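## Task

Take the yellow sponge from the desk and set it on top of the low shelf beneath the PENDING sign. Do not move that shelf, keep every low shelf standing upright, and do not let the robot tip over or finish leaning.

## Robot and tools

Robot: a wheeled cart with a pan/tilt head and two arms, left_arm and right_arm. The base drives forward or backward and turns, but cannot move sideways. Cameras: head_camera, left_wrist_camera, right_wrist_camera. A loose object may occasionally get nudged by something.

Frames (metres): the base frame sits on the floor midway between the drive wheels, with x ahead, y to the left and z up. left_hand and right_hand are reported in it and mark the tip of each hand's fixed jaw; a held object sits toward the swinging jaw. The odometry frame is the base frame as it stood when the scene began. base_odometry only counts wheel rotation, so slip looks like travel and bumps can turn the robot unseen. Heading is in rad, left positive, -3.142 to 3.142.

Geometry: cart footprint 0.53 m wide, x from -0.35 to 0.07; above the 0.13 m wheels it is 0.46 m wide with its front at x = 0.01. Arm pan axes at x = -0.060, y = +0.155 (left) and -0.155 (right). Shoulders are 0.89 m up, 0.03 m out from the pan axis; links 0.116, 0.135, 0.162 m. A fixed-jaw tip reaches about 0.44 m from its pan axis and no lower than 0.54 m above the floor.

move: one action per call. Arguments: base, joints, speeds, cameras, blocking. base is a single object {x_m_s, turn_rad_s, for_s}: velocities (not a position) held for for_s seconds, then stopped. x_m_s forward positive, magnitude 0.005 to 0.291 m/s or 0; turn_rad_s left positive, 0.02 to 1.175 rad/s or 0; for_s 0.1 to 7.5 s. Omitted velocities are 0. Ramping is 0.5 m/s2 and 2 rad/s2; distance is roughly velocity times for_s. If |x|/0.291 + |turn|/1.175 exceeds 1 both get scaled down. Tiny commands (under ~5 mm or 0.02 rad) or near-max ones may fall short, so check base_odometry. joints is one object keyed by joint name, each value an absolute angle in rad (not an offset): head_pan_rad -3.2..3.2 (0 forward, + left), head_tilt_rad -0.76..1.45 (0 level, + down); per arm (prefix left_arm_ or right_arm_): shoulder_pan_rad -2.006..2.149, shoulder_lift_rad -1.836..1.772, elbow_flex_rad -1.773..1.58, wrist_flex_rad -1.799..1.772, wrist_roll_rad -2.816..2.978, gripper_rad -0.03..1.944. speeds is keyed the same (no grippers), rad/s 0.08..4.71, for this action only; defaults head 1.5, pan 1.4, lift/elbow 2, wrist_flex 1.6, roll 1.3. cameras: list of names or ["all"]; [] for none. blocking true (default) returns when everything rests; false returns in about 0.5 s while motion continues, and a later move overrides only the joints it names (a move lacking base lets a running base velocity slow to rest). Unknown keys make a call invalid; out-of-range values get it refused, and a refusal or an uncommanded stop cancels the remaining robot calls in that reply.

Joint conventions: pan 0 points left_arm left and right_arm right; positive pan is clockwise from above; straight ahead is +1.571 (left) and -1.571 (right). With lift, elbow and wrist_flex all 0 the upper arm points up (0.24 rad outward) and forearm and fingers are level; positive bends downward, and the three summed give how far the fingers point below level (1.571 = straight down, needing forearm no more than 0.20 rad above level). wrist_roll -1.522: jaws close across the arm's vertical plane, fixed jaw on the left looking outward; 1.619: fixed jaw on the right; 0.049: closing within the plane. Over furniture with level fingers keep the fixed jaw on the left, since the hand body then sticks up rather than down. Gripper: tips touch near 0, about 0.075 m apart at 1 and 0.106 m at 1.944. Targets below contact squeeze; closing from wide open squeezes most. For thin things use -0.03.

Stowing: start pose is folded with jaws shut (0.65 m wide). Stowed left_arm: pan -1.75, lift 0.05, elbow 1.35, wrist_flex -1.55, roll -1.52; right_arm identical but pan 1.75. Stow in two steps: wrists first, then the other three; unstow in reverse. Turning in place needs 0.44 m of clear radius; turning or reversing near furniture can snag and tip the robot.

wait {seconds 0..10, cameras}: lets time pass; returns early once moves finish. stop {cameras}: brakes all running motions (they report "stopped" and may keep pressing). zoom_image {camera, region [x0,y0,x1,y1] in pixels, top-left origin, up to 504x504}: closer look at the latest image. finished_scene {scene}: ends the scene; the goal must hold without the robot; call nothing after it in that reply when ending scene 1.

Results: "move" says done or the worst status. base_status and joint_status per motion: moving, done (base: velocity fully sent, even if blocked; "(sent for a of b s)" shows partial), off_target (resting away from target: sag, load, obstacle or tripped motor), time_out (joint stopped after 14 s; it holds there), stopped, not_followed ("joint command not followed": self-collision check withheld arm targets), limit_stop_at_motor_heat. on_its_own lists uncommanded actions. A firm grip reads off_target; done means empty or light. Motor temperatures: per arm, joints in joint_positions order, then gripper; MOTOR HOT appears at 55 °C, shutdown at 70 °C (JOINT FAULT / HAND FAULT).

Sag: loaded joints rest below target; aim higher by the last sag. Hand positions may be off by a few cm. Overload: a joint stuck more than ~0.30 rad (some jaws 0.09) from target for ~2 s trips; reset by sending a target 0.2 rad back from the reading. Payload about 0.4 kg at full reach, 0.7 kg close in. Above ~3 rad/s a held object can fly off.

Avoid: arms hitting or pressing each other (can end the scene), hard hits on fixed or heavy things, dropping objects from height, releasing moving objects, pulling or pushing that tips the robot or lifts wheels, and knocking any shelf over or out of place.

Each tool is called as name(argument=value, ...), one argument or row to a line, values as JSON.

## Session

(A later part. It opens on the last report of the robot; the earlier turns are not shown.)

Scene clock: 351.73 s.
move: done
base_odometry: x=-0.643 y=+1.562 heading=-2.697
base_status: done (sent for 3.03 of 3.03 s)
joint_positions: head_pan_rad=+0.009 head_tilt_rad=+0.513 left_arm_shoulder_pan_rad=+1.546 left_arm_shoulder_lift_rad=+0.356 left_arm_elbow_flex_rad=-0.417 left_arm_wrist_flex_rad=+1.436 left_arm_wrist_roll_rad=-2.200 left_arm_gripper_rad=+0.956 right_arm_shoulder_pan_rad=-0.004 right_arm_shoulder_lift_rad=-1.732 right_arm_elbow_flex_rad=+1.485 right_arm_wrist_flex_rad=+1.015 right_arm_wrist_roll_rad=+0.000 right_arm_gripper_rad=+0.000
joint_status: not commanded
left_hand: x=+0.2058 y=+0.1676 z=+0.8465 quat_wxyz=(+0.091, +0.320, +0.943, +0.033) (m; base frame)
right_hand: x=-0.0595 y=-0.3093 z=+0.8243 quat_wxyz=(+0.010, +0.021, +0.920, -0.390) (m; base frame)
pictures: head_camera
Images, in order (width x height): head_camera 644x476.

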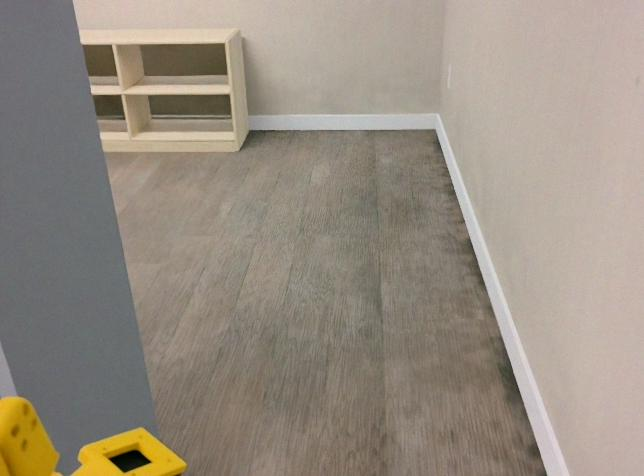

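move(
  base={"turn_rad_s":-0.1,"for_s":0.55},
)

move(
  base={"x_m_s":0.25,"for_s":6.8},
  joints={"head_pan_rad":0.5,"head_tilt_rad":0.25},
  cameras=["head_camera"],
)

Scene clock: 386.67 s.
move: done
base_odometry: x=-0.644 y=+1.562 heading=-2.751
base_status: done (sent for 0.57 of 0.57 s)
joint_positions: head_pan_rad=+0.009 head_tilt_rad=+0.513 left_arm_shoulder_pan_rad=+1.545 left_arm_shoulder_lift_rad=+0.356 left_arm_elbow_flex_rad=-0.417 left_arm_wrist_flex_rad=+1.436 left_arm_wrist_roll_rad=-2.200 left_arm_gripper_rad=+0.956 right_arm_shoulder_pan_rad=+0.004 right_arm_shoulder_lift_rad=-1.732 right_arm_elbow_flex_rad=+1.485 right_arm_wrist_flex_rad=+1.015 right_arm_wrist_roll_rad=+0.000 right_arm_gripper_rad=+0.000
joint_status: not commanded
left_hand: x=+0.2058 y=+0.1680 z=+0.8465 quat_wxyz=(+0.091, +0.319, +0.943, +0.034) (m; base frame)
right_hand: x=-0.0607 y=-0.3093 z=+0.8243 quat_wxyz=(+0.009, +0.024, +0.920, -0.391) (m; base frame)
pictures: none

Scene clock: 394.63 s.
move: done
base_odometry: x=-2.218 y=+0.919 heading=-2.754
base_status: done (sent for 6.8 of 6.8 s)
joint_positions: head_pan_rad=+0.489 head_tilt_rad=+0.262 left_arm_shoulder_pan_rad=+1.545 left_arm_shoulder_lift_rad=+0.356 left_arm_elbow_flex_rad=-0.417 left_arm_wrist_flex_rad=+1.436 left_arm_wrist_roll_rad=-2.200 left_arm_gripper_rad=+0.956 right_arm_shoulder_pan_rad=+0.001 right_arm_shoulder_lift_rad=-1.732 right_arm_elbow_flex_rad=+1.485 right_arm_wrist_flex_rad=+1.015 right_arm_wrist_roll_rad=+0.000 right_arm_gripper_rad=+0.000
joint_status: all done
left_hand: x=+0.2058 y=+0.1680 z=+0.8465 quat_wxyz=(+0.091, +0.319, +0.943, +0.034) (m; base frame)
right_hand: x=-0.0602 y=-0.3093 z=+0.8243 quat_wxyz=(+0.009, +0.023, +0.920, -0.391) (m; base frame)
pictures: head_camera
Images, in order (width x height): head_camera 644x476.

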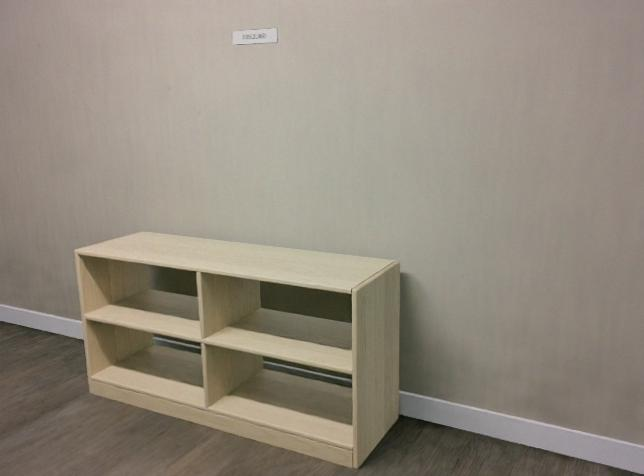

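zoom_image(
  camera="head_camera",
  region=[205, 15, 305, 60],
)

Scaled by 5.040.

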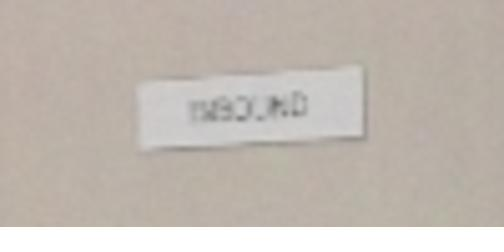

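move(
  joints={"head_pan_rad":1.35,"head_tilt_rad":0.15},
  cameras=["head_camera"],
)

move(
  joints={"head_pan_rad":2.1},
  cameras=["head_camera"],
)

Scene clock: 411.77 s.
move: done
base_odometry: x=-2.218 y=+0.919 heading=-2.754
base_status: not commanded
joint_positions: head_pan_rad=+1.339 head_tilt_rad=+0.161 left_arm_shoulder_pan_rad=+1.545 left_arm_shoulder_lift_rad=+0.356 left_arm_elbow_flex_rad=-0.417 left_arm_wrist_flex_rad=+1.436 left_arm_wrist_roll_rad=-2.200 left_arm_gripper_rad=+0.956 right_arm_shoulder_pan_rad=+0.001 right_arm_shoulder_lift_rad=-1.732 right_arm_elbow_flex_rad=+1.485 right_arm_wrist_flex_rad=+1.015 right_arm_wrist_roll_rad=+0.000 right_arm_gripper_rad=+0.000
joint_status: all done
left_hand: x=+0.2058 y=+0.1680 z=+0.8465 quat_wxyz=(+0.091, +0.319, +0.943, +0.034) (m; base frame)
right_hand: x=-0.0602 y=-0.3093 z=+0.8243 quat_wxyz=(+0.009, +0.023, +0.920, -0.391) (m; base frame)
pictures: head_camera
Images, in order (width x height): head_camera 644x476.

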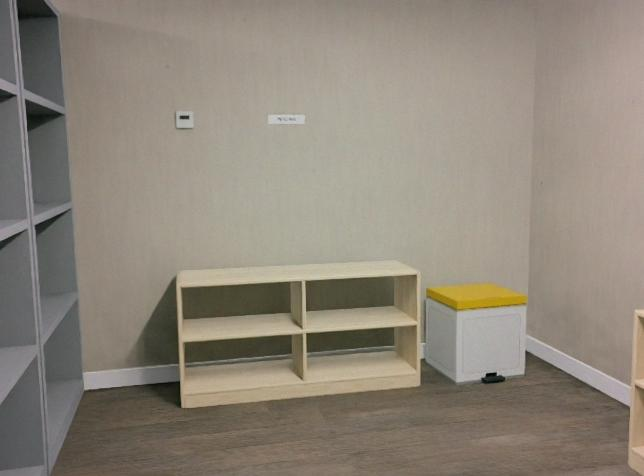

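Scene clock: 413.07 s.
move: done
base_odometry: x=-2.218 y=+0.919 heading=-2.754
base_status: not commanded
joint_positions: head_pan_rad=+2.089 head_tilt_rad=+0.161 left_arm_shoulder_pan_rad=+1.545 left_arm_shoulder_lift_rad=+0.356 left_arm_elbow_flex_rad=-0.417 left_arm_wrist_flex_rad=+1.436 left_arm_wrist_roll_rad=-2.200 left_arm_gripper_rad=+0.956 right_arm_shoulder_pan_rad=+0.001 right_arm_shoulder_lift_rad=-1.732 right_arm_elbow_flex_rad=+1.485 right_arm_wrist_flex_rad=+1.015 right_arm_wrist_roll_rad=+0.000 right_arm_gripper_rad=+0.000
joint_status: all done
left_hand: x=+0.2058 y=+0.1680 z=+0.8465 quat_wxyz=(+0.091, +0.319, +0.943, +0.034) (m; base frame)
right_hand: x=-0.0602 y=-0.3093 z=+0.8243 quat_wxyz=(+0.009, +0.023, +0.920, -0.391) (m; base frame)
pictures: head_camera
Images, in order (width x height): head_camera 644x476.

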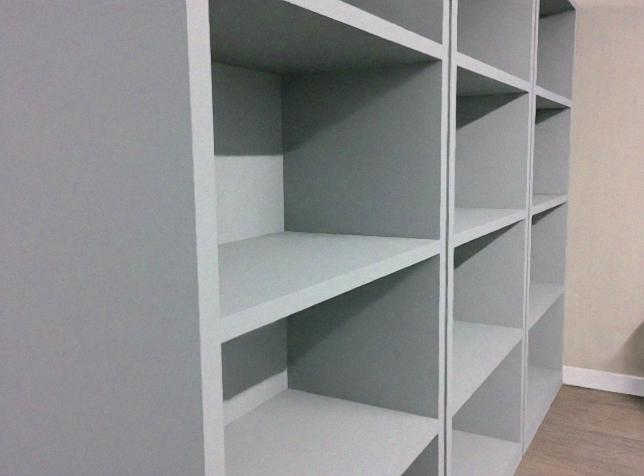

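move(
  joints={"head_pan_rad":1.45,"head_tilt_rad":0.15},
  speeds={"head_pan_rad":3},
  cameras=["head_camera"],
)

zoom_image(
  camera="head_camera",
  region=[320, 95, 400, 145],
)

Scene clock: 421.77 s.
move: done
base_odometry: x=-2.218 y=+0.919 heading=-2.754
base_status: not commanded
joint_positions: head_pan_rad=+1.459 head_tilt_rad=+0.161 left_arm_shoulder_pan_rad=+1.545 left_arm_shoulder_lift_rad=+0.356 left_arm_elbow_flex_rad=-0.417 left_arm_wrist_flex_rad=+1.436 left_arm_wrist_roll_rad=-2.200 left_arm_gripper_rad=+0.956 right_arm_shoulder_pan_rad=+0.001 right_arm_shoulder_lift_rad=-1.732 right_arm_elbow_flex_rad=+1.485 right_arm_wrist_flex_rad=+1.015 right_arm_wrist_roll_rad=+0.000 right_arm_gripper_rad=+0.000
joint_status: all done
left_hand: x=+0.2058 y=+0.1680 z=+0.8465 quat_wxyz=(+0.091, +0.319, +0.943, +0.034) (m; base frame)
right_hand: x=-0.0602 y=-0.3093 z=+0.8243 quat_wxyz=(+0.009, +0.023, +0.920, -0.391) (m; base frame)
pictures: head_camera
Images, in order (width x height): head_camera 644x476.

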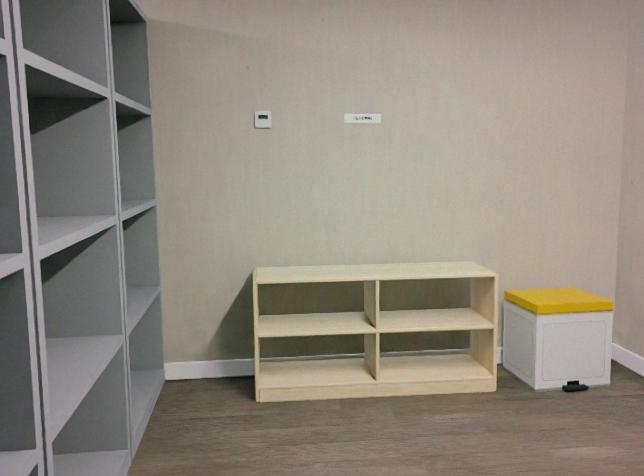

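Scaled by 6.300.

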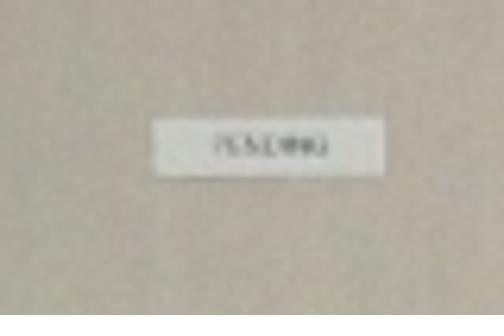

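move(
  base={"turn_rad_s":0.4,"for_s":1.0},
  joints={"head_pan_rad":0,"head_tilt_rad":0.5},
)

move(
  base={"x_m_s":0.2,"for_s":2.0},
)

move(
  base={"turn_rad_s":0.5,"for_s":2.03},
)

move(
  base={"x_m_s":0.26,"for_s":6.8},
)

move(
  base={"turn_rad_s":0.2,"for_s":0.8},
  cameras=["head_camera"],
)

Scene clock: 442.47 s.
Motor temperatures (°C): left_arm=[28 30 28 29 29 36] | right_arm=[29 26 26 26 28 27]
move: done
base_odometry: x=-2.217 y=+0.920 heading=-2.352
base_status: done (sent for 1 of 1 s)
joint_positions: head_pan_rad=+0.009 head_tilt_rad=+0.493 left_arm_shoulder_pan_rad=+1.549 left_arm_shoulder_lift_rad=+0.356 left_arm_elbow_flex_rad=-0.417 left_arm_wrist_flex_rad=+1.436 left_arm_wrist_roll_rad=-2.200 left_arm_gripper_rad=+0.956 right_arm_shoulder_pan_rad=-0.002 right_arm_shoulder_lift_rad=-1.732 right_arm_elbow_flex_rad=+1.485 right_arm_wrist_flex_rad=+1.015 right_arm_wrist_roll_rad=+0.000 right_arm_gripper_rad=+0.000
joint_status: all done
left_hand: x=+0.2058 y=+0.1668 z=+0.8465 quat_wxyz=(+0.091, +0.321, +0.942, +0.033) (m; base frame)
right_hand: x=-0.0597 y=-0.3093 z=+0.8243 quat_wxyz=(+0.010, +0.021, +0.920, -0.390) (m; base frame)
pictures: none

Scene clock: 445.47 s.
move: done
base_odometry: x=-2.499 y=+0.635 heading=-2.352
base_status: done (sent for 2 of 2 s)
joint_positions: head_pan_rad=+0.009 head_tilt_rad=+0.493 left_arm_shoulder_pan_rad=+1.549 left_arm_shoulder_lift_rad=+0.356 left_arm_elbow_flex_rad=-0.417 left_arm_wrist_flex_rad=+1.436 left_arm_wrist_roll_rad=-2.200 left_arm_gripper_rad=+0.956 right_arm_shoulder_pan_rad=+0.003 right_arm_shoulder_lift_rad=-1.732 right_arm_elbow_flex_rad=+1.485 right_arm_wrist_flex_rad=+1.015 right_arm_wrist_roll_rad=+0.000 right_arm_gripper_rad=+0.000
joint_status: not commanded
left_hand: x=+0.2058 y=+0.1668 z=+0.8465 quat_wxyz=(+0.091, +0.321, +0.942, +0.033) (m; base frame)
right_hand: x=-0.0604 y=-0.3093 z=+0.8243 quat_wxyz=(+0.009, +0.024, +0.920, -0.391) (m; base frame)
pictures: none

Scene clock: 448.13 s.
move: done
base_odometry: x=-2.499 y=+0.636 heading=-1.337
base_status: done (sent for 2.03 of 2.03 s)
joint_positions: head_pan_rad=+0.009 head_tilt_rad=+0.493 left_arm_shoulder_pan_rad=+1.543 left_arm_shoulder_lift_rad=+0.356 left_arm_elbow_flex_rad=-0.417 left_arm_wrist_flex_rad=+1.436 left_arm_wrist_roll_rad=-2.200 left_arm_gripper_rad=+0.956 right_arm_shoulder_pan_rad=-0.002 right_arm_shoulder_lift_rad=-1.732 right_arm_elbow_flex_rad=+1.485 right_arm_wrist_flex_rad=+1.015 right_arm_wrist_roll_rad=+0.000 right_arm_gripper_rad=+0.000
joint_status: not commanded
left_hand: x=+0.2058 y=+0.1684 z=+0.8465 quat_wxyz=(+0.091, +0.318, +0.943, +0.034) (m; base frame)
right_hand: x=-0.0597 y=-0.3093 z=+0.8243 quat_wxyz=(+0.010, +0.021, +0.920, -0.390) (m; base frame)
pictures: none

Scene clock: 456.03 s.
move: done
base_odometry: x=-2.089 y=-1.085 heading=-1.335
base_status: done (sent for 6.8 of 6.8 s)
joint_positions: head_pan_rad=+0.009 head_tilt_rad=+0.493 left_arm_shoulder_pan_rad=+1.543 left_arm_shoulder_lift_rad=+0.356 left_arm_elbow_flex_rad=-0.417 left_arm_wrist_flex_rad=+1.436 left_arm_wrist_roll_rad=-2.200 left_arm_gripper_rad=+0.956 right_arm_shoulder_pan_rad=+0.001 right_arm_shoulder_lift_rad=-1.732 right_arm_elbow_flex_rad=+1.485 right_arm_wrist_flex_rad=+1.015 right_arm_wrist_roll_rad=+0.000 right_arm_gripper_rad=+0.000
joint_status: not commanded
left_hand: x=+0.2058 y=+0.1684 z=+0.8465 quat_wxyz=(+0.091, +0.318, +0.943, +0.034) (m; base frame)
right_hand: x=-0.0602 y=-0.3093 z=+0.8243 quat_wxyz=(+0.009, +0.023, +0.920, -0.391) (m; base frame)
pictures: none

Scene clock: 457.43 s.
move: done
base_odometry: x=-2.089 y=-1.085 heading=-1.177
base_status: done (sent for 0.8 of 0.8 s)
joint_positions: head_pan_rad=+0.009 head_tilt_rad=+0.493 left_arm_shoulder_pan_rad=+1.545 left_arm_shoulder_lift_rad=+0.356 left_arm_elbow_flex_rad=-0.417 left_arm_wrist_flex_rad=+1.436 left_arm_wrist_roll_rad=-2.200 left_arm_gripper_rad=+0.956 right_arm_shoulder_pan_rad=+0.003 right_arm_shoulder_lift_rad=-1.732 right_arm_elbow_flex_rad=+1.485 right_arm_wrist_flex_rad=+1.015 right_arm_wrist_roll_rad=+0.000 right_arm_gripper_rad=+0.000
joint_status: not commanded
left_hand: x=+0.2058 y=+0.1680 z=+0.8465 quat_wxyz=(+0.091, +0.319, +0.943, +0.034) (m; base frame)
right_hand: x=-0.0604 y=-0.3093 z=+0.8243 quat_wxyz=(+0.009, +0.024, +0.920, -0.391) (m; base frame)
pictures: head_camera
Images, in order (width x height): head_camera 644x476.

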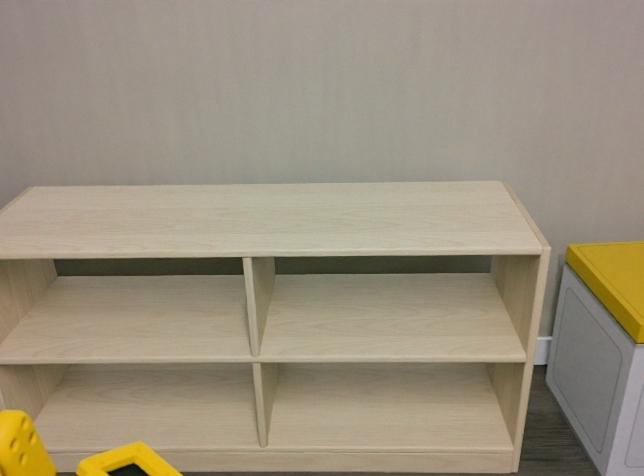

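move(
  base={"x_m_s":0.2,"for_s":4.25},
  joints={"head_tilt_rad":0.95},
  cameras=["head_camera"],
)

Scene clock: 472.23 s.
move: done
base_odometry: x=-1.760 y=-1.872 heading=-1.176
base_status: done (sent for 4.27 of 4.27 s)
joint_positions: head_pan_rad=+0.009 head_tilt_rad=+0.944 left_arm_shoulder_pan_rad=+1.545 left_arm_shoulder_lift_rad=+0.356 left_arm_elbow_flex_rad=-0.417 left_arm_wrist_flex_rad=+1.436 left_arm_wrist_roll_rad=-2.200 left_arm_gripper_rad=+0.956 right_arm_shoulder_pan_rad=+0.001 right_arm_shoulder_lift_rad=-1.732 right_arm_elbow_flex_rad=+1.485 right_arm_wrist_flex_rad=+1.015 right_arm_wrist_roll_rad=+0.000 right_arm_gripper_rad=+0.000
joint_status: all done
left_hand: x=+0.2058 y=+0.1680 z=+0.8465 quat_wxyz=(+0.091, +0.319, +0.943, +0.034) (m; base frame)
right_hand: x=-0.0602 y=-0.3093 z=+0.8243 quat_wxyz=(+0.009, +0.023, +0.920, -0.391) (m; base frame)
pictures: head_camera
Images, in order (width x height): head_camera 644x476.

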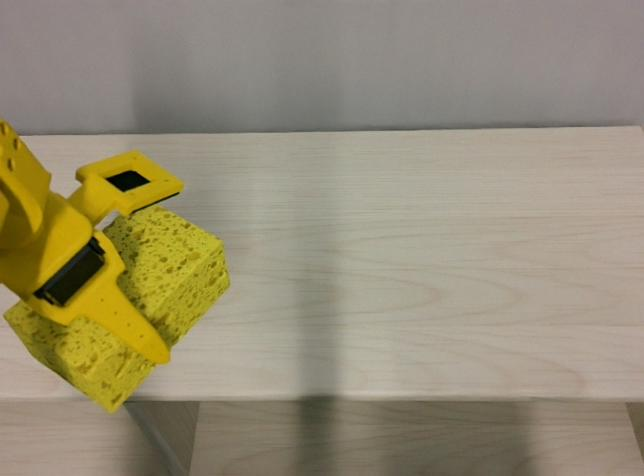

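move(
  joints={"left_arm_shoulder_lift_rad":0.68,"left_arm_elbow_flex_rad":-0.71,"left_arm_wrist_flex_rad":1.33},
  speeds={"left_arm_shoulder_lift_rad":0.5,"left_arm_elbow_flex_rad":0.5,"left_arm_wrist_flex_rad":0.4},
)

move(
  base={"x_m_s":0.1,"for_s":1.0},
)

move(
  joints={"left_arm_shoulder_lift_rad":1.03,"left_arm_wrist_flex_rad":0.98},
  speeds={"left_arm_shoulder_lift_rad":0.4,"left_arm_wrist_flex_rad":0.4},
  cameras=["head_camera","left_wrist_camera"],
)

Scene clock: 492.80 s.
move: done
base_odometry: x=-1.760 y=-1.872 heading=-1.176
base_status: not commanded
joint_positions: head_pan_rad=+0.009 head_tilt_rad=+0.944 left_arm_shoulder_pan_rad=+1.545 left_arm_shoulder_lift_rad=+0.695 left_arm_elbow_flex_rad=-0.674 left_arm_wrist_flex_rad=+1.338 left_arm_wrist_roll_rad=-2.200 left_arm_gripper_rad=+0.956 right_arm_shoulder_pan_rad=+0.001 right_arm_shoulder_lift_rad=-1.732 right_arm_elbow_flex_rad=+1.485 right_arm_wrist_flex_rad=+1.015 right_arm_wrist_roll_rad=+0.000 right_arm_gripper_rad=+0.000
joint_status: all done
left_hand: x=+0.2371 y=+0.1688 z=+0.8089 quat_wxyz=(+0.099, +0.319, +0.942, +0.036) (m; base frame)
right_hand: x=-0.0602 y=-0.3093 z=+0.8243 quat_wxyz=(+0.009, +0.023, +0.920, -0.391) (m; base frame)
pictures: none

Scene clock: 494.57 s.
move: done
base_odometry: x=-1.722 y=-1.965 heading=-1.177
base_status: done (sent for 1 of 1 s)
joint_positions: head_pan_rad=+0.009 head_tilt_rad=+0.944 left_arm_shoulder_pan_rad=+1.545 left_arm_shoulder_lift_rad=+0.695 left_arm_elbow_flex_rad=-0.676 left_arm_wrist_flex_rad=+1.337 left_arm_wrist_roll_rad=-2.200 left_arm_gripper_rad=+0.956 right_arm_shoulder_pan_rad=+0.001 right_arm_shoulder_lift_rad=-1.732 right_arm_elbow_flex_rad=+1.485 right_arm_wrist_flex_rad=+1.015 right_arm_wrist_roll_rad=+0.000 right_arm_gripper_rad=+0.000
joint_status: not commanded
left_hand: x=+0.2376 y=+0.1688 z=+0.8092 quat_wxyz=(+0.101, +0.319, +0.942, +0.037) (m; base frame)
right_hand: x=-0.0602 y=-0.3093 z=+0.8243 quat_wxyz=(+0.009, +0.023, +0.920, -0.391) (m; base frame)
pictures: none

Scene clock: 496.00 s.
move: done
base_odometry: x=-1.722 y=-1.965 heading=-1.177
base_status: not commanded
joint_positions: head_pan_rad=+0.009 head_tilt_rad=+0.944 left_arm_shoulder_pan_rad=+1.545 left_arm_shoulder_lift_rad=+1.045 left_arm_elbow_flex_rad=-0.677 left_arm_wrist_flex_rad=+0.988 left_arm_wrist_roll_rad=-2.200 left_arm_gripper_rad=+0.956 right_arm_shoulder_pan_rad=+0.001 right_arm_shoulder_lift_rad=-1.732 right_arm_elbow_flex_rad=+1.485 right_arm_wrist_flex_rad=+1.015 right_arm_wrist_roll_rad=+0.000 right_arm_gripper_rad=+0.000
joint_status: all done
left_hand: x=+0.2482 y=+0.1691 z=+0.7268 quat_wxyz=(+0.101, +0.319, +0.942, +0.037) (m; base frame)
right_hand: x=-0.0602 y=-0.3093 z=+0.8243 quat_wxyz=(+0.009, +0.023, +0.920, -0.391) (m; base frame)
pictures: head_camera, left_wrist_camera
Images, in order (width x height): head_camera 644x476, left_wrist_camera 644x476.

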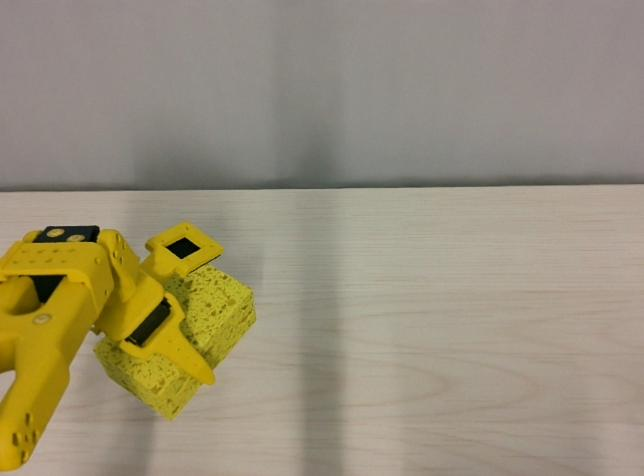

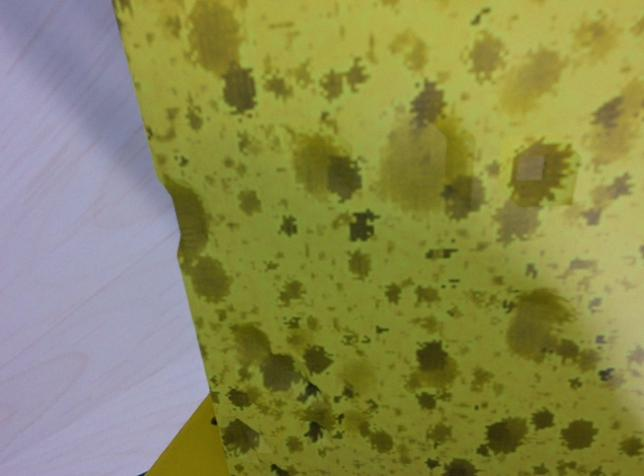

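move(
  joints={"left_arm_shoulder_lift_rad":1.17,"left_arm_wrist_flex_rad":0.79},
  speeds={"left_arm_shoulder_lift_rad":0.3,"left_arm_wrist_flex_rad":0.35},
)

move(
  joints={"left_arm_shoulder_lift_rad":1.23,"left_arm_wrist_flex_rad":0.74},
  speeds={"left_arm_shoulder_lift_rad":0.15,"left_arm_wrist_flex_rad":0.15},
  cameras=["head_camera","left_wrist_camera"],
)

Scene clock: 502.90 s.
move: done
base_odometry: x=-1.722 y=-1.965 heading=-1.177
base_status: not commanded
joint_positions: head_pan_rad=+0.009 head_tilt_rad=+0.944 left_arm_shoulder_pan_rad=+1.545 left_arm_shoulder_lift_rad=+1.186 left_arm_elbow_flex_rad=-0.677 left_arm_wrist_flex_rad=+0.798 left_arm_wrist_roll_rad=-2.200 left_arm_gripper_rad=+0.956 right_arm_shoulder_pan_rad=+0.001 right_arm_shoulder_lift_rad=-1.732 right_arm_elbow_flex_rad=+1.485 right_arm_wrist_flex_rad=+1.015 right_arm_wrist_roll_rad=+0.000 right_arm_gripper_rad=+0.000
joint_status: all done
left_hand: x=+0.2518 y=+0.1692 z=+0.6954 quat_wxyz=(+0.123, +0.318, +0.939, +0.045) (m; base frame)
right_hand: x=-0.0602 y=-0.3093 z=+0.8243 quat_wxyz=(+0.009, +0.023, +0.920, -0.391) (m; base frame)
pictures: none

Scene clock: 503.73 s.
move: done
base_odometry: x=-1.722 y=-1.965 heading=-1.177
base_status: not commanded
joint_positions: head_pan_rad=+0.009 head_tilt_rad=+0.944 left_arm_shoulder_pan_rad=+1.545 left_arm_shoulder_lift_rad=+1.246 left_arm_elbow_flex_rad=-0.679 left_arm_wrist_flex_rad=+0.749 left_arm_wrist_roll_rad=-2.200 left_arm_gripper_rad=+0.956 right_arm_shoulder_pan_rad=+0.001 right_arm_shoulder_lift_rad=-1.732 right_arm_elbow_flex_rad=+1.485 right_arm_wrist_flex_rad=+1.015 right_arm_wrist_roll_rad=+0.000 right_arm_gripper_rad=+0.000
joint_status: all done
left_hand: x=+0.2474 y=+0.1691 z=+0.6811 quat_wxyz=(+0.119, +0.318, +0.940, +0.044) (m; base frame)
right_hand: x=-0.0602 y=-0.3093 z=+0.8243 quat_wxyz=(+0.009, +0.023, +0.920, -0.391) (m; base frame)
pictures: head_camera, left_wrist_camera
Images, in order (width x height): head_camera 644x476, left_wrist_camera 644x476.

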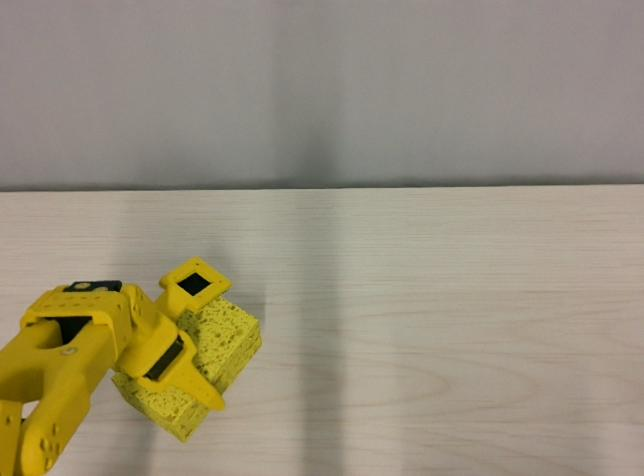

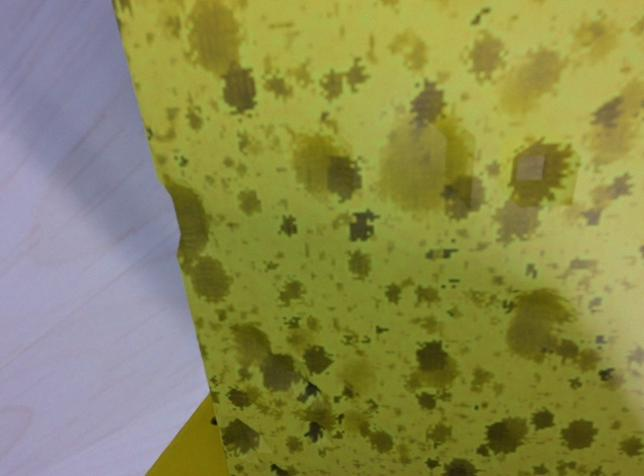

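move(
  joints={"left_arm_shoulder_lift_rad":1.27,"left_arm_wrist_flex_rad":0.7},
  speeds={"left_arm_shoulder_lift_rad":0.12,"left_arm_wrist_flex_rad":0.12},
  cameras=["left_wrist_camera"],
)

move(
  joints={"left_arm_shoulder_lift_rad":1.3,"left_arm_wrist_flex_rad":0.67},
  speeds={"left_arm_shoulder_lift_rad":0.12,"left_arm_wrist_flex_rad":0.12},
  cameras=["left_wrist_camera"],
)

Scene clock: 511.83 s.
move: done
base_odometry: x=-1.722 y=-1.965 heading=-1.177
base_status: not commanded
joint_positions: head_pan_rad=+0.009 head_tilt_rad=+0.944 left_arm_shoulder_pan_rad=+1.545 left_arm_shoulder_lift_rad=+1.284 left_arm_elbow_flex_rad=-0.679 left_arm_wrist_flex_rad=+0.709 left_arm_wrist_roll_rad=-2.200 left_arm_gripper_rad=+0.956 right_arm_shoulder_pan_rad=+0.001 right_arm_shoulder_lift_rad=-1.732 right_arm_elbow_flex_rad=+1.485 right_arm_wrist_flex_rad=+1.015 right_arm_wrist_roll_rad=+0.000 right_arm_gripper_rad=+0.000
joint_status: all done
left_hand: x=+0.2452 y=+0.1690 z=+0.6723 quat_wxyz=(+0.120, +0.318, +0.940, +0.044) (m; base frame)
right_hand: x=-0.0602 y=-0.3093 z=+0.8243 quat_wxyz=(+0.009, +0.023, +0.920, -0.391) (m; base frame)
pictures: left_wrist_camera
Images, in order (width x height): left_wrist_camera 644x476.

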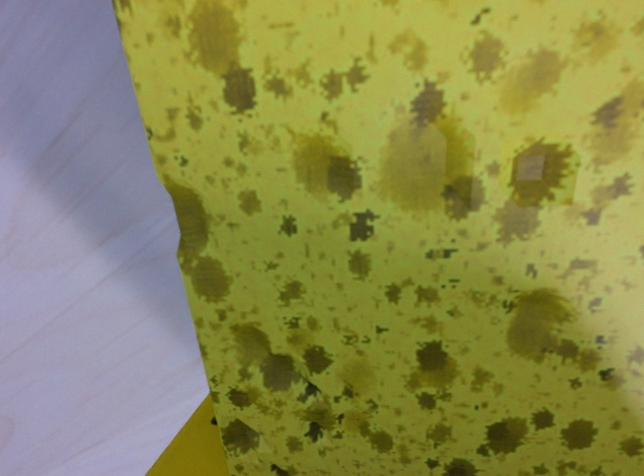

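Scene clock: 512.53 s.
move: done
base_odometry: x=-1.722 y=-1.965 heading=-1.177
base_status: not commanded
joint_positions: head_pan_rad=+0.009 head_tilt_rad=+0.944 left_arm_shoulder_pan_rad=+1.545 left_arm_shoulder_lift_rad=+1.315 left_arm_elbow_flex_rad=-0.679 left_arm_wrist_flex_rad=+0.678 left_arm_wrist_roll_rad=-2.200 left_arm_gripper_rad=+0.956 right_arm_shoulder_pan_rad=+0.001 right_arm_shoulder_lift_rad=-1.732 right_arm_elbow_flex_rad=+1.485 right_arm_wrist_flex_rad=+1.015 right_arm_wrist_roll_rad=+0.000 right_arm_gripper_rad=+0.000
joint_status: all done
left_hand: x=+0.2430 y=+0.1690 z=+0.6653 quat_wxyz=(+0.120, +0.318, +0.940, +0.044) (m; base frame)
right_hand: x=-0.0602 y=-0.3093 z=+0.8243 quat_wxyz=(+0.009, +0.023, +0.920, -0.391) (m; base frame)
pictures: left_wrist_camera
Images, in order (width x height): left_wrist_camera 644x476.

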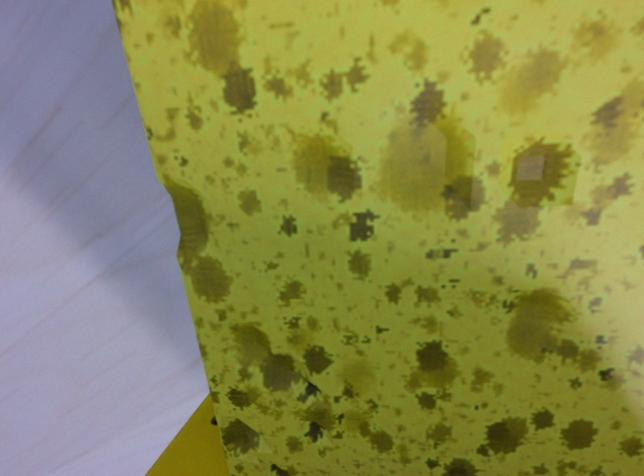

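move(
  joints={"left_arm_shoulder_lift_rad":1.33,"left_arm_wrist_flex_rad":0.64},
  speeds={"left_arm_shoulder_lift_rad":0.12,"left_arm_wrist_flex_rad":0.12},
  cameras=["left_wrist_camera"],
)

move(
  joints={"left_arm_shoulder_lift_rad":1.355,"left_arm_wrist_flex_rad":0.61},
  speeds={"left_arm_shoulder_lift_rad":0.12,"left_arm_wrist_flex_rad":0.12},
  cameras=["left_wrist_camera","head_camera"],
)

Scene clock: 522.77 s.
move: done
base_odometry: x=-1.722 y=-1.965 heading=-1.177
base_status: not commanded
joint_positions: head_pan_rad=+0.009 head_tilt_rad=+0.944 left_arm_shoulder_pan_rad=+1.545 left_arm_shoulder_lift_rad=+1.344 left_arm_elbow_flex_rad=-0.681 left_arm_wrist_flex_rad=+0.649 left_arm_wrist_roll_rad=-2.200 left_arm_gripper_rad=+0.956 right_arm_shoulder_pan_rad=+0.001 right_arm_shoulder_lift_rad=-1.732 right_arm_elbow_flex_rad=+1.485 right_arm_wrist_flex_rad=+1.015 right_arm_wrist_roll_rad=+0.000 right_arm_gripper_rad=+0.000
joint_status: all done
left_hand: x=+0.2411 y=+0.1689 z=+0.6590 quat_wxyz=(+0.121, +0.318, +0.939, +0.044) (m; base frame)
right_hand: x=-0.0602 y=-0.3093 z=+0.8243 quat_wxyz=(+0.009, +0.023, +0.920, -0.391) (m; base frame)
pictures: left_wrist_camera
Images, in order (width x height): left_wrist_camera 644x476.

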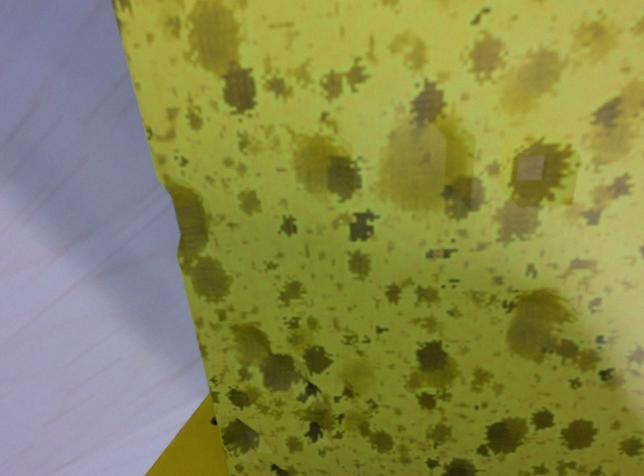

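Scene clock: 523.43 s.
move: done
base_odometry: x=-1.722 y=-1.965 heading=-1.177
base_status: not commanded
joint_positions: head_pan_rad=+0.009 head_tilt_rad=+0.944 left_arm_shoulder_pan_rad=+1.545 left_arm_shoulder_lift_rad=+1.370 left_arm_elbow_flex_rad=-0.681 left_arm_wrist_flex_rad=+0.619 left_arm_wrist_roll_rad=-2.200 left_arm_gripper_rad=+0.956 right_arm_shoulder_pan_rad=+0.001 right_arm_shoulder_lift_rad=-1.732 right_arm_elbow_flex_rad=+1.485 right_arm_wrist_flex_rad=+1.015 right_arm_wrist_roll_rad=+0.000 right_arm_gripper_rad=+0.000
joint_status: all done
left_hand: x=+0.2396 y=+0.1689 z=+0.6533 quat_wxyz=(+0.123, +0.318, +0.939, +0.045) (m; base frame)
right_hand: x=-0.0602 y=-0.3093 z=+0.8243 quat_wxyz=(+0.009, +0.023, +0.920, -0.391) (m; base frame)
pictures: head_camera, left_wrist_camera
Images, in order (width x height): head_camera 644x476, left_wrist_camera 644x476.

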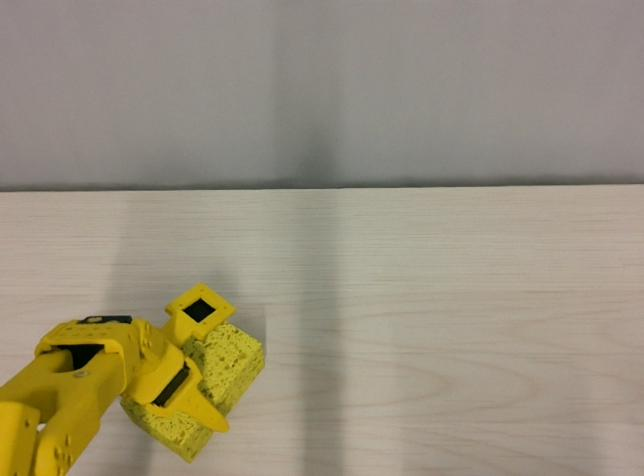

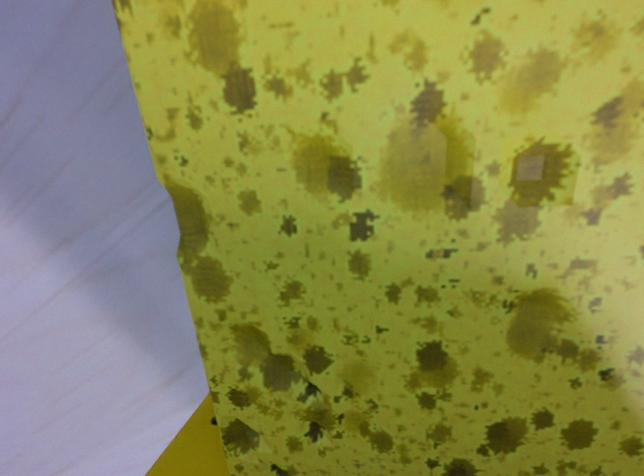

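move(
  joints={"left_arm_shoulder_lift_rad":1.385,"left_arm_wrist_flex_rad":0.58},
  speeds={"left_arm_shoulder_lift_rad":0.12,"left_arm_wrist_flex_rad":0.12},
)

move(
  joints={"left_arm_shoulder_lift_rad":1.41,"left_arm_wrist_flex_rad":0.555},
  speeds={"left_arm_shoulder_lift_rad":0.12,"left_arm_wrist_flex_rad":0.12},
  cameras=["left_wrist_camera","head_camera"],
)

Scene clock: 533.77 s.
move: done
base_odometry: x=-1.722 y=-1.965 heading=-1.177
base_status: not commanded
joint_positions: head_pan_rad=+0.009 head_tilt_rad=+0.944 left_arm_shoulder_pan_rad=+1.545 left_arm_shoulder_lift_rad=+1.400 left_arm_elbow_flex_rad=-0.681 left_arm_wrist_flex_rad=+0.589 left_arm_wrist_roll_rad=-2.200 left_arm_gripper_rad=+0.956 right_arm_shoulder_pan_rad=+0.001 right_arm_shoulder_lift_rad=-1.732 right_arm_elbow_flex_rad=+1.485 right_arm_wrist_flex_rad=+1.015 right_arm_wrist_roll_rad=+0.000 right_arm_gripper_rad=+0.000
joint_status: all done
left_hand: x=+0.2370 y=+0.1688 z=+0.6469 quat_wxyz=(+0.123, +0.318, +0.939, +0.045) (m; base frame)
right_hand: x=-0.0602 y=-0.3093 z=+0.8243 quat_wxyz=(+0.009, +0.023, +0.920, -0.391) (m; base frame)
pictures: none

Scene clock: 534.40 s.
move: done
base_odometry: x=-1.722 y=-1.965 heading=-1.177
base_status: not commanded
joint_positions: head_pan_rad=+0.009 head_tilt_rad=+0.944 left_arm_shoulder_pan_rad=+1.545 left_arm_shoulder_lift_rad=+1.424 left_arm_elbow_flex_rad=-0.681 left_arm_wrist_flex_rad=+0.563 left_arm_wrist_roll_rad=-2.200 left_arm_gripper_rad=+0.956 right_arm_shoulder_pan_rad=+0.001 right_arm_shoulder_lift_rad=-1.732 right_arm_elbow_flex_rad=+1.485 right_arm_wrist_flex_rad=+1.015 right_arm_wrist_roll_rad=+0.000 right_arm_gripper_rad=+0.000
joint_status: all done
left_hand: x=+0.2349 y=+0.1688 z=+0.6415 quat_wxyz=(+0.123, +0.318, +0.939, +0.045) (m; base frame)
right_hand: x=-0.0602 y=-0.3093 z=+0.8243 quat_wxyz=(+0.009, +0.023, +0.920, -0.391) (m; base frame)
pictures: head_camera, left_wrist_camera
Images, in order (width x height): head_camera 644x476, left_wrist_camera 644x476.

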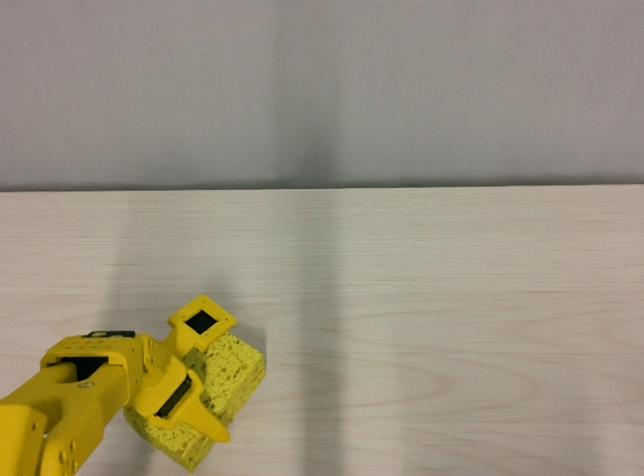

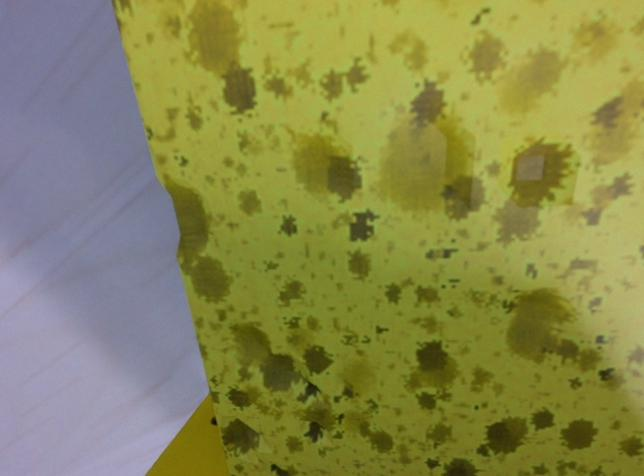

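move(
  joints={"left_arm_shoulder_lift_rad":1.445,"left_arm_wrist_flex_rad":0.52},
  speeds={"left_arm_shoulder_lift_rad":0.12,"left_arm_wrist_flex_rad":0.12},
)

move(
  joints={"left_arm_shoulder_lift_rad":1.475,"left_arm_wrist_flex_rad":0.49},
  speeds={"left_arm_shoulder_lift_rad":0.12,"left_arm_wrist_flex_rad":0.12},
  cameras=["left_wrist_camera","head_camera"],
)

Scene clock: 544.30 s.
move: done
base_odometry: x=-1.722 y=-1.965 heading=-1.177
base_status: not commanded
joint_positions: head_pan_rad=+0.009 head_tilt_rad=+0.944 left_arm_shoulder_pan_rad=+1.545 left_arm_shoulder_lift_rad=+1.458 left_arm_elbow_flex_rad=-0.682 left_arm_wrist_flex_rad=+0.528 left_arm_wrist_roll_rad=-2.200 left_arm_gripper_rad=+0.956 right_arm_shoulder_pan_rad=+0.001 right_arm_shoulder_lift_rad=-1.732 right_arm_elbow_flex_rad=+1.485 right_arm_wrist_flex_rad=+1.015 right_arm_wrist_roll_rad=+0.000 right_arm_gripper_rad=+0.000
joint_status: all done
left_hand: x=+0.2321 y=+0.1687 z=+0.6345 quat_wxyz=(+0.125, +0.318, +0.939, +0.046) (m; base frame)
right_hand: x=-0.0602 y=-0.3093 z=+0.8243 quat_wxyz=(+0.009, +0.023, +0.920, -0.391) (m; base frame)
pictures: none

Scene clock: 544.90 s.
move: done
base_odometry: x=-1.722 y=-1.965 heading=-1.177
base_status: not commanded
joint_positions: head_pan_rad=+0.009 head_tilt_rad=+0.944 left_arm_shoulder_pan_rad=+1.545 left_arm_shoulder_lift_rad=+1.476 left_arm_elbow_flex_rad=-0.687 left_arm_wrist_flex_rad=+0.510 left_arm_wrist_roll_rad=-2.200 left_arm_gripper_rad=+0.956 right_arm_shoulder_pan_rad=+0.001 right_arm_shoulder_lift_rad=-1.732 right_arm_elbow_flex_rad=+1.485 right_arm_wrist_flex_rad=+1.015 right_arm_wrist_roll_rad=+0.000 right_arm_gripper_rad=+0.000
joint_status: all done
left_hand: x=+0.2312 y=+0.1687 z=+0.6313 quat_wxyz=(+0.127, +0.318, +0.939, +0.047) (m; base frame)
right_hand: x=-0.0602 y=-0.3093 z=+0.8243 quat_wxyz=(+0.009, +0.023, +0.920, -0.391) (m; base frame)
pictures: head_camera, left_wrist_camera
Images, in order (width x height): head_camera 644x476, left_wrist_camera 644x476.

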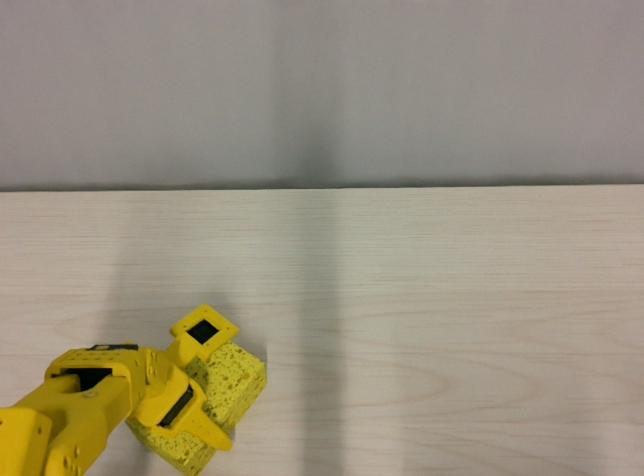

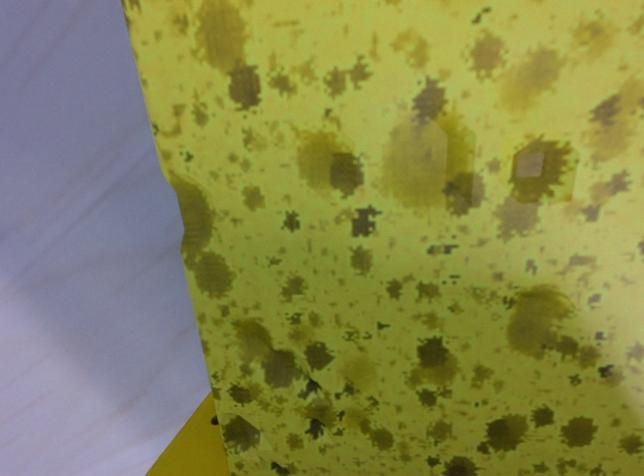

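move(
  joints={"left_arm_shoulder_lift_rad":1.485,"left_arm_wrist_flex_rad":0.51},
  speeds={"left_arm_shoulder_lift_rad":0.12},
)

move(
  joints={"left_arm_gripper_rad":1.35},
)

move(
  joints={"left_arm_gripper_rad":1.7},
  cameras=["head_camera","left_wrist_camera"],
)

Scene clock: 551.77 s.
move: done
base_odometry: x=-1.722 y=-1.965 heading=-1.177
base_status: not commanded
joint_positions: head_pan_rad=+0.009 head_tilt_rad=+0.944 left_arm_shoulder_pan_rad=+1.545 left_arm_shoulder_lift_rad=+1.481 left_arm_elbow_flex_rad=-0.691 left_arm_wrist_flex_rad=+0.510 left_arm_wrist_roll_rad=-2.200 left_arm_gripper_rad=+0.956 right_arm_shoulder_pan_rad=+0.001 right_arm_shoulder_lift_rad=-1.732 right_arm_elbow_flex_rad=+1.485 right_arm_wrist_flex_rad=+1.015 right_arm_wrist_roll_rad=+0.000 right_arm_gripper_rad=+0.000
joint_status: all done
left_hand: x=+0.2311 y=+0.1687 z=+0.6307 quat_wxyz=(+0.127, +0.318, +0.939, +0.047) (m; base frame)
right_hand: x=-0.0602 y=-0.3093 z=+0.8243 quat_wxyz=(+0.009, +0.023, +0.920, -0.391) (m; base frame)
pictures: none

Scene clock: 552.50 s.
move: done
base_odometry: x=-1.722 y=-1.965 heading=-1.177
base_status: not commanded
joint_positions: head_pan_rad=+0.009 head_tilt_rad=+0.944 left_arm_shoulder_pan_rad=+1.543 left_arm_shoulder_lift_rad=+1.495 left_arm_elbow_flex_rad=-0.697 left_arm_wrist_flex_rad=+0.510 left_arm_wrist_roll_rad=-2.197 left_arm_gripper_rad=+1.342 right_arm_shoulder_pan_rad=+0.001 right_arm_shoulder_lift_rad=-1.732 right_arm_elbow_flex_rad=+1.485 right_arm_wrist_flex_rad=+1.015 right_arm_wrist_roll_rad=+0.000 right_arm_gripper_rad=+0.000
joint_status: all done
left_hand: x=+0.2289 y=+0.1691 z=+0.6280 quat_wxyz=(+0.124, +0.316, +0.940, +0.045) (m; base frame)
right_hand: x=-0.0602 y=-0.3093 z=+0.8243 quat_wxyz=(+0.009, +0.023, +0.920, -0.391) (m; base frame)
pictures: none

Scene clock: 553.20 s.
move: done
base_odometry: x=-1.722 y=-1.965 heading=-1.177
base_status: not commanded
joint_positions: head_pan_rad=+0.009 head_tilt_rad=+0.944 left_arm_shoulder_pan_rad=+1.543 left_arm_shoulder_lift_rad=+1.495 left_arm_elbow_flex_rad=-0.697 left_arm_wrist_flex_rad=+0.510 left_arm_wrist_roll_rad=-2.197 left_arm_gripper_rad=+1.692 right_arm_shoulder_pan_rad=+0.001 right_arm_shoulder_lift_rad=-1.732 right_arm_elbow_flex_rad=+1.485 right_arm_wrist_flex_rad=+1.015 right_arm_wrist_roll_rad=+0.000 right_arm_gripper_rad=+0.000
joint_status: all done
left_hand: x=+0.2289 y=+0.1691 z=+0.6280 quat_wxyz=(+0.124, +0.316, +0.940, +0.045) (m; base frame)
right_hand: x=-0.0602 y=-0.3093 z=+0.8243 quat_wxyz=(+0.009, +0.023, +0.920, -0.391) (m; base frame)
pictures: head_camera, left_wrist_camera
Images, in order (width x height): head_camera 644x476, left_wrist_camera 644x476.

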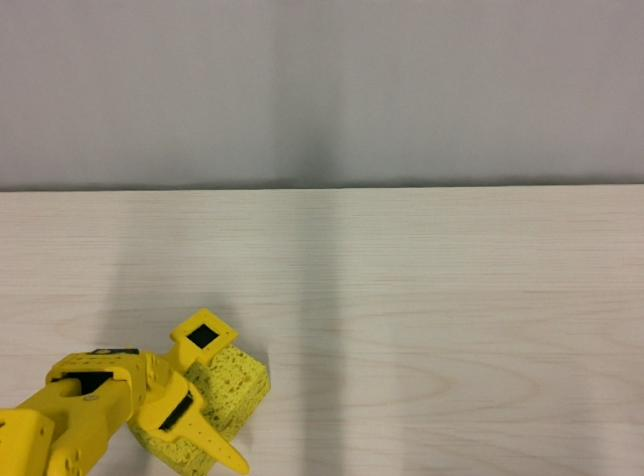

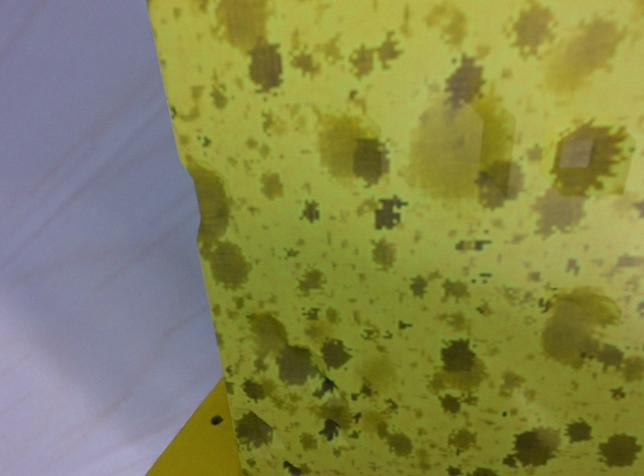

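move(
  joints={"left_arm_shoulder_lift_rad":1.0,"left_arm_wrist_flex_rad":1.0},
  speeds={"left_arm_shoulder_lift_rad":0.3,"left_arm_wrist_flex_rad":0.3},
  cameras=["head_camera"],
)

move(
  joints={"left_arm_shoulder_lift_rad":0.4,"left_arm_wrist_flex_rad":1.5},
  speeds={"left_arm_shoulder_lift_rad":0.6,"left_arm_wrist_flex_rad":0.5},
  cameras=["head_camera"],
)

Scene clock: 564.03 s.
move: done
base_odometry: x=-1.722 y=-1.965 heading=-1.177
base_status: not commanded
joint_positions: head_pan_rad=+0.009 head_tilt_rad=+0.944 left_arm_shoulder_pan_rad=+1.543 left_arm_shoulder_lift_rad=+1.067 left_arm_elbow_flex_rad=-0.697 left_arm_wrist_flex_rad=+0.994 left_arm_wrist_roll_rad=-2.197 left_arm_gripper_rad=+1.692 right_arm_shoulder_pan_rad=+0.001 right_arm_shoulder_lift_rad=-1.732 right_arm_elbow_flex_rad=+1.485 right_arm_wrist_flex_rad=+1.015 right_arm_wrist_roll_rad=+0.000 right_arm_gripper_rad=+0.000
joint_status: all done
left_hand: x=+0.2476 y=+0.1696 z=+0.7239 quat_wxyz=(+0.097, +0.317, +0.943, +0.036) (m; base frame)
right_hand: x=-0.0602 y=-0.3093 z=+0.8243 quat_wxyz=(+0.009, +0.023, +0.920, -0.391) (m; base frame)
pictures: head_camera
Images, in order (width x height): head_camera 644x476.

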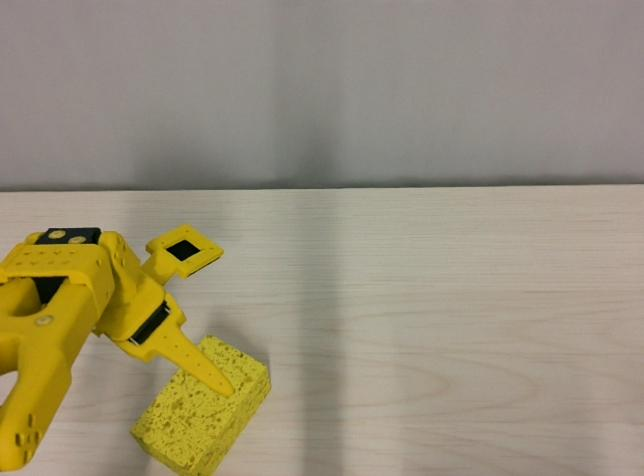

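Scene clock: 565.60 s.
move: done
base_odometry: x=-1.722 y=-1.965 heading=-1.177
base_status: not commanded
joint_positions: head_pan_rad=+0.009 head_tilt_rad=+0.944 left_arm_shoulder_pan_rad=+1.543 left_arm_shoulder_lift_rad=+0.458 left_arm_elbow_flex_rad=-0.697 left_arm_wrist_flex_rad=+1.495 left_arm_wrist_roll_rad=-2.197 left_arm_gripper_rad=+1.692 right_arm_shoulder_pan_rad=+0.001 right_arm_shoulder_lift_rad=-1.732 right_arm_elbow_flex_rad=+1.485 right_arm_wrist_flex_rad=+1.015 right_arm_wrist_roll_rad=+0.000 right_arm_gripper_rad=+0.000
joint_status: all done
left_hand: x=+0.2292 y=+0.1691 z=+0.8686 quat_wxyz=(+0.148, +0.314, +0.936, +0.054) (m; base frame)
right_hand: x=-0.0602 y=-0.3093 z=+0.8243 quat_wxyz=(+0.009, +0.023, +0.920, -0.391) (m; base frame)
pictures: head_camera
Images, in order (width x height): head_camera 644x476.

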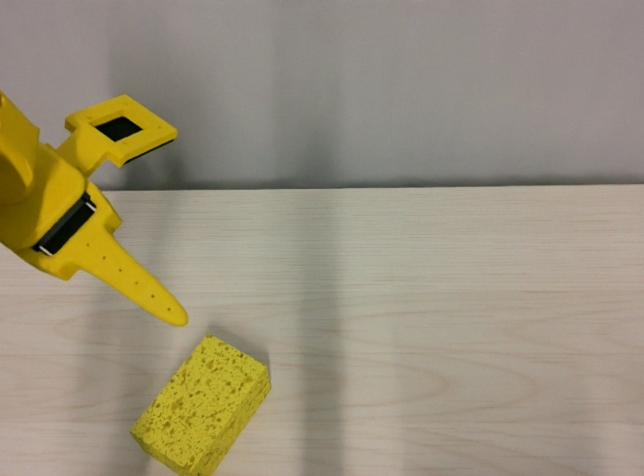

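finished_scene(
  scene=3,
)

The scene is finished: the task was done.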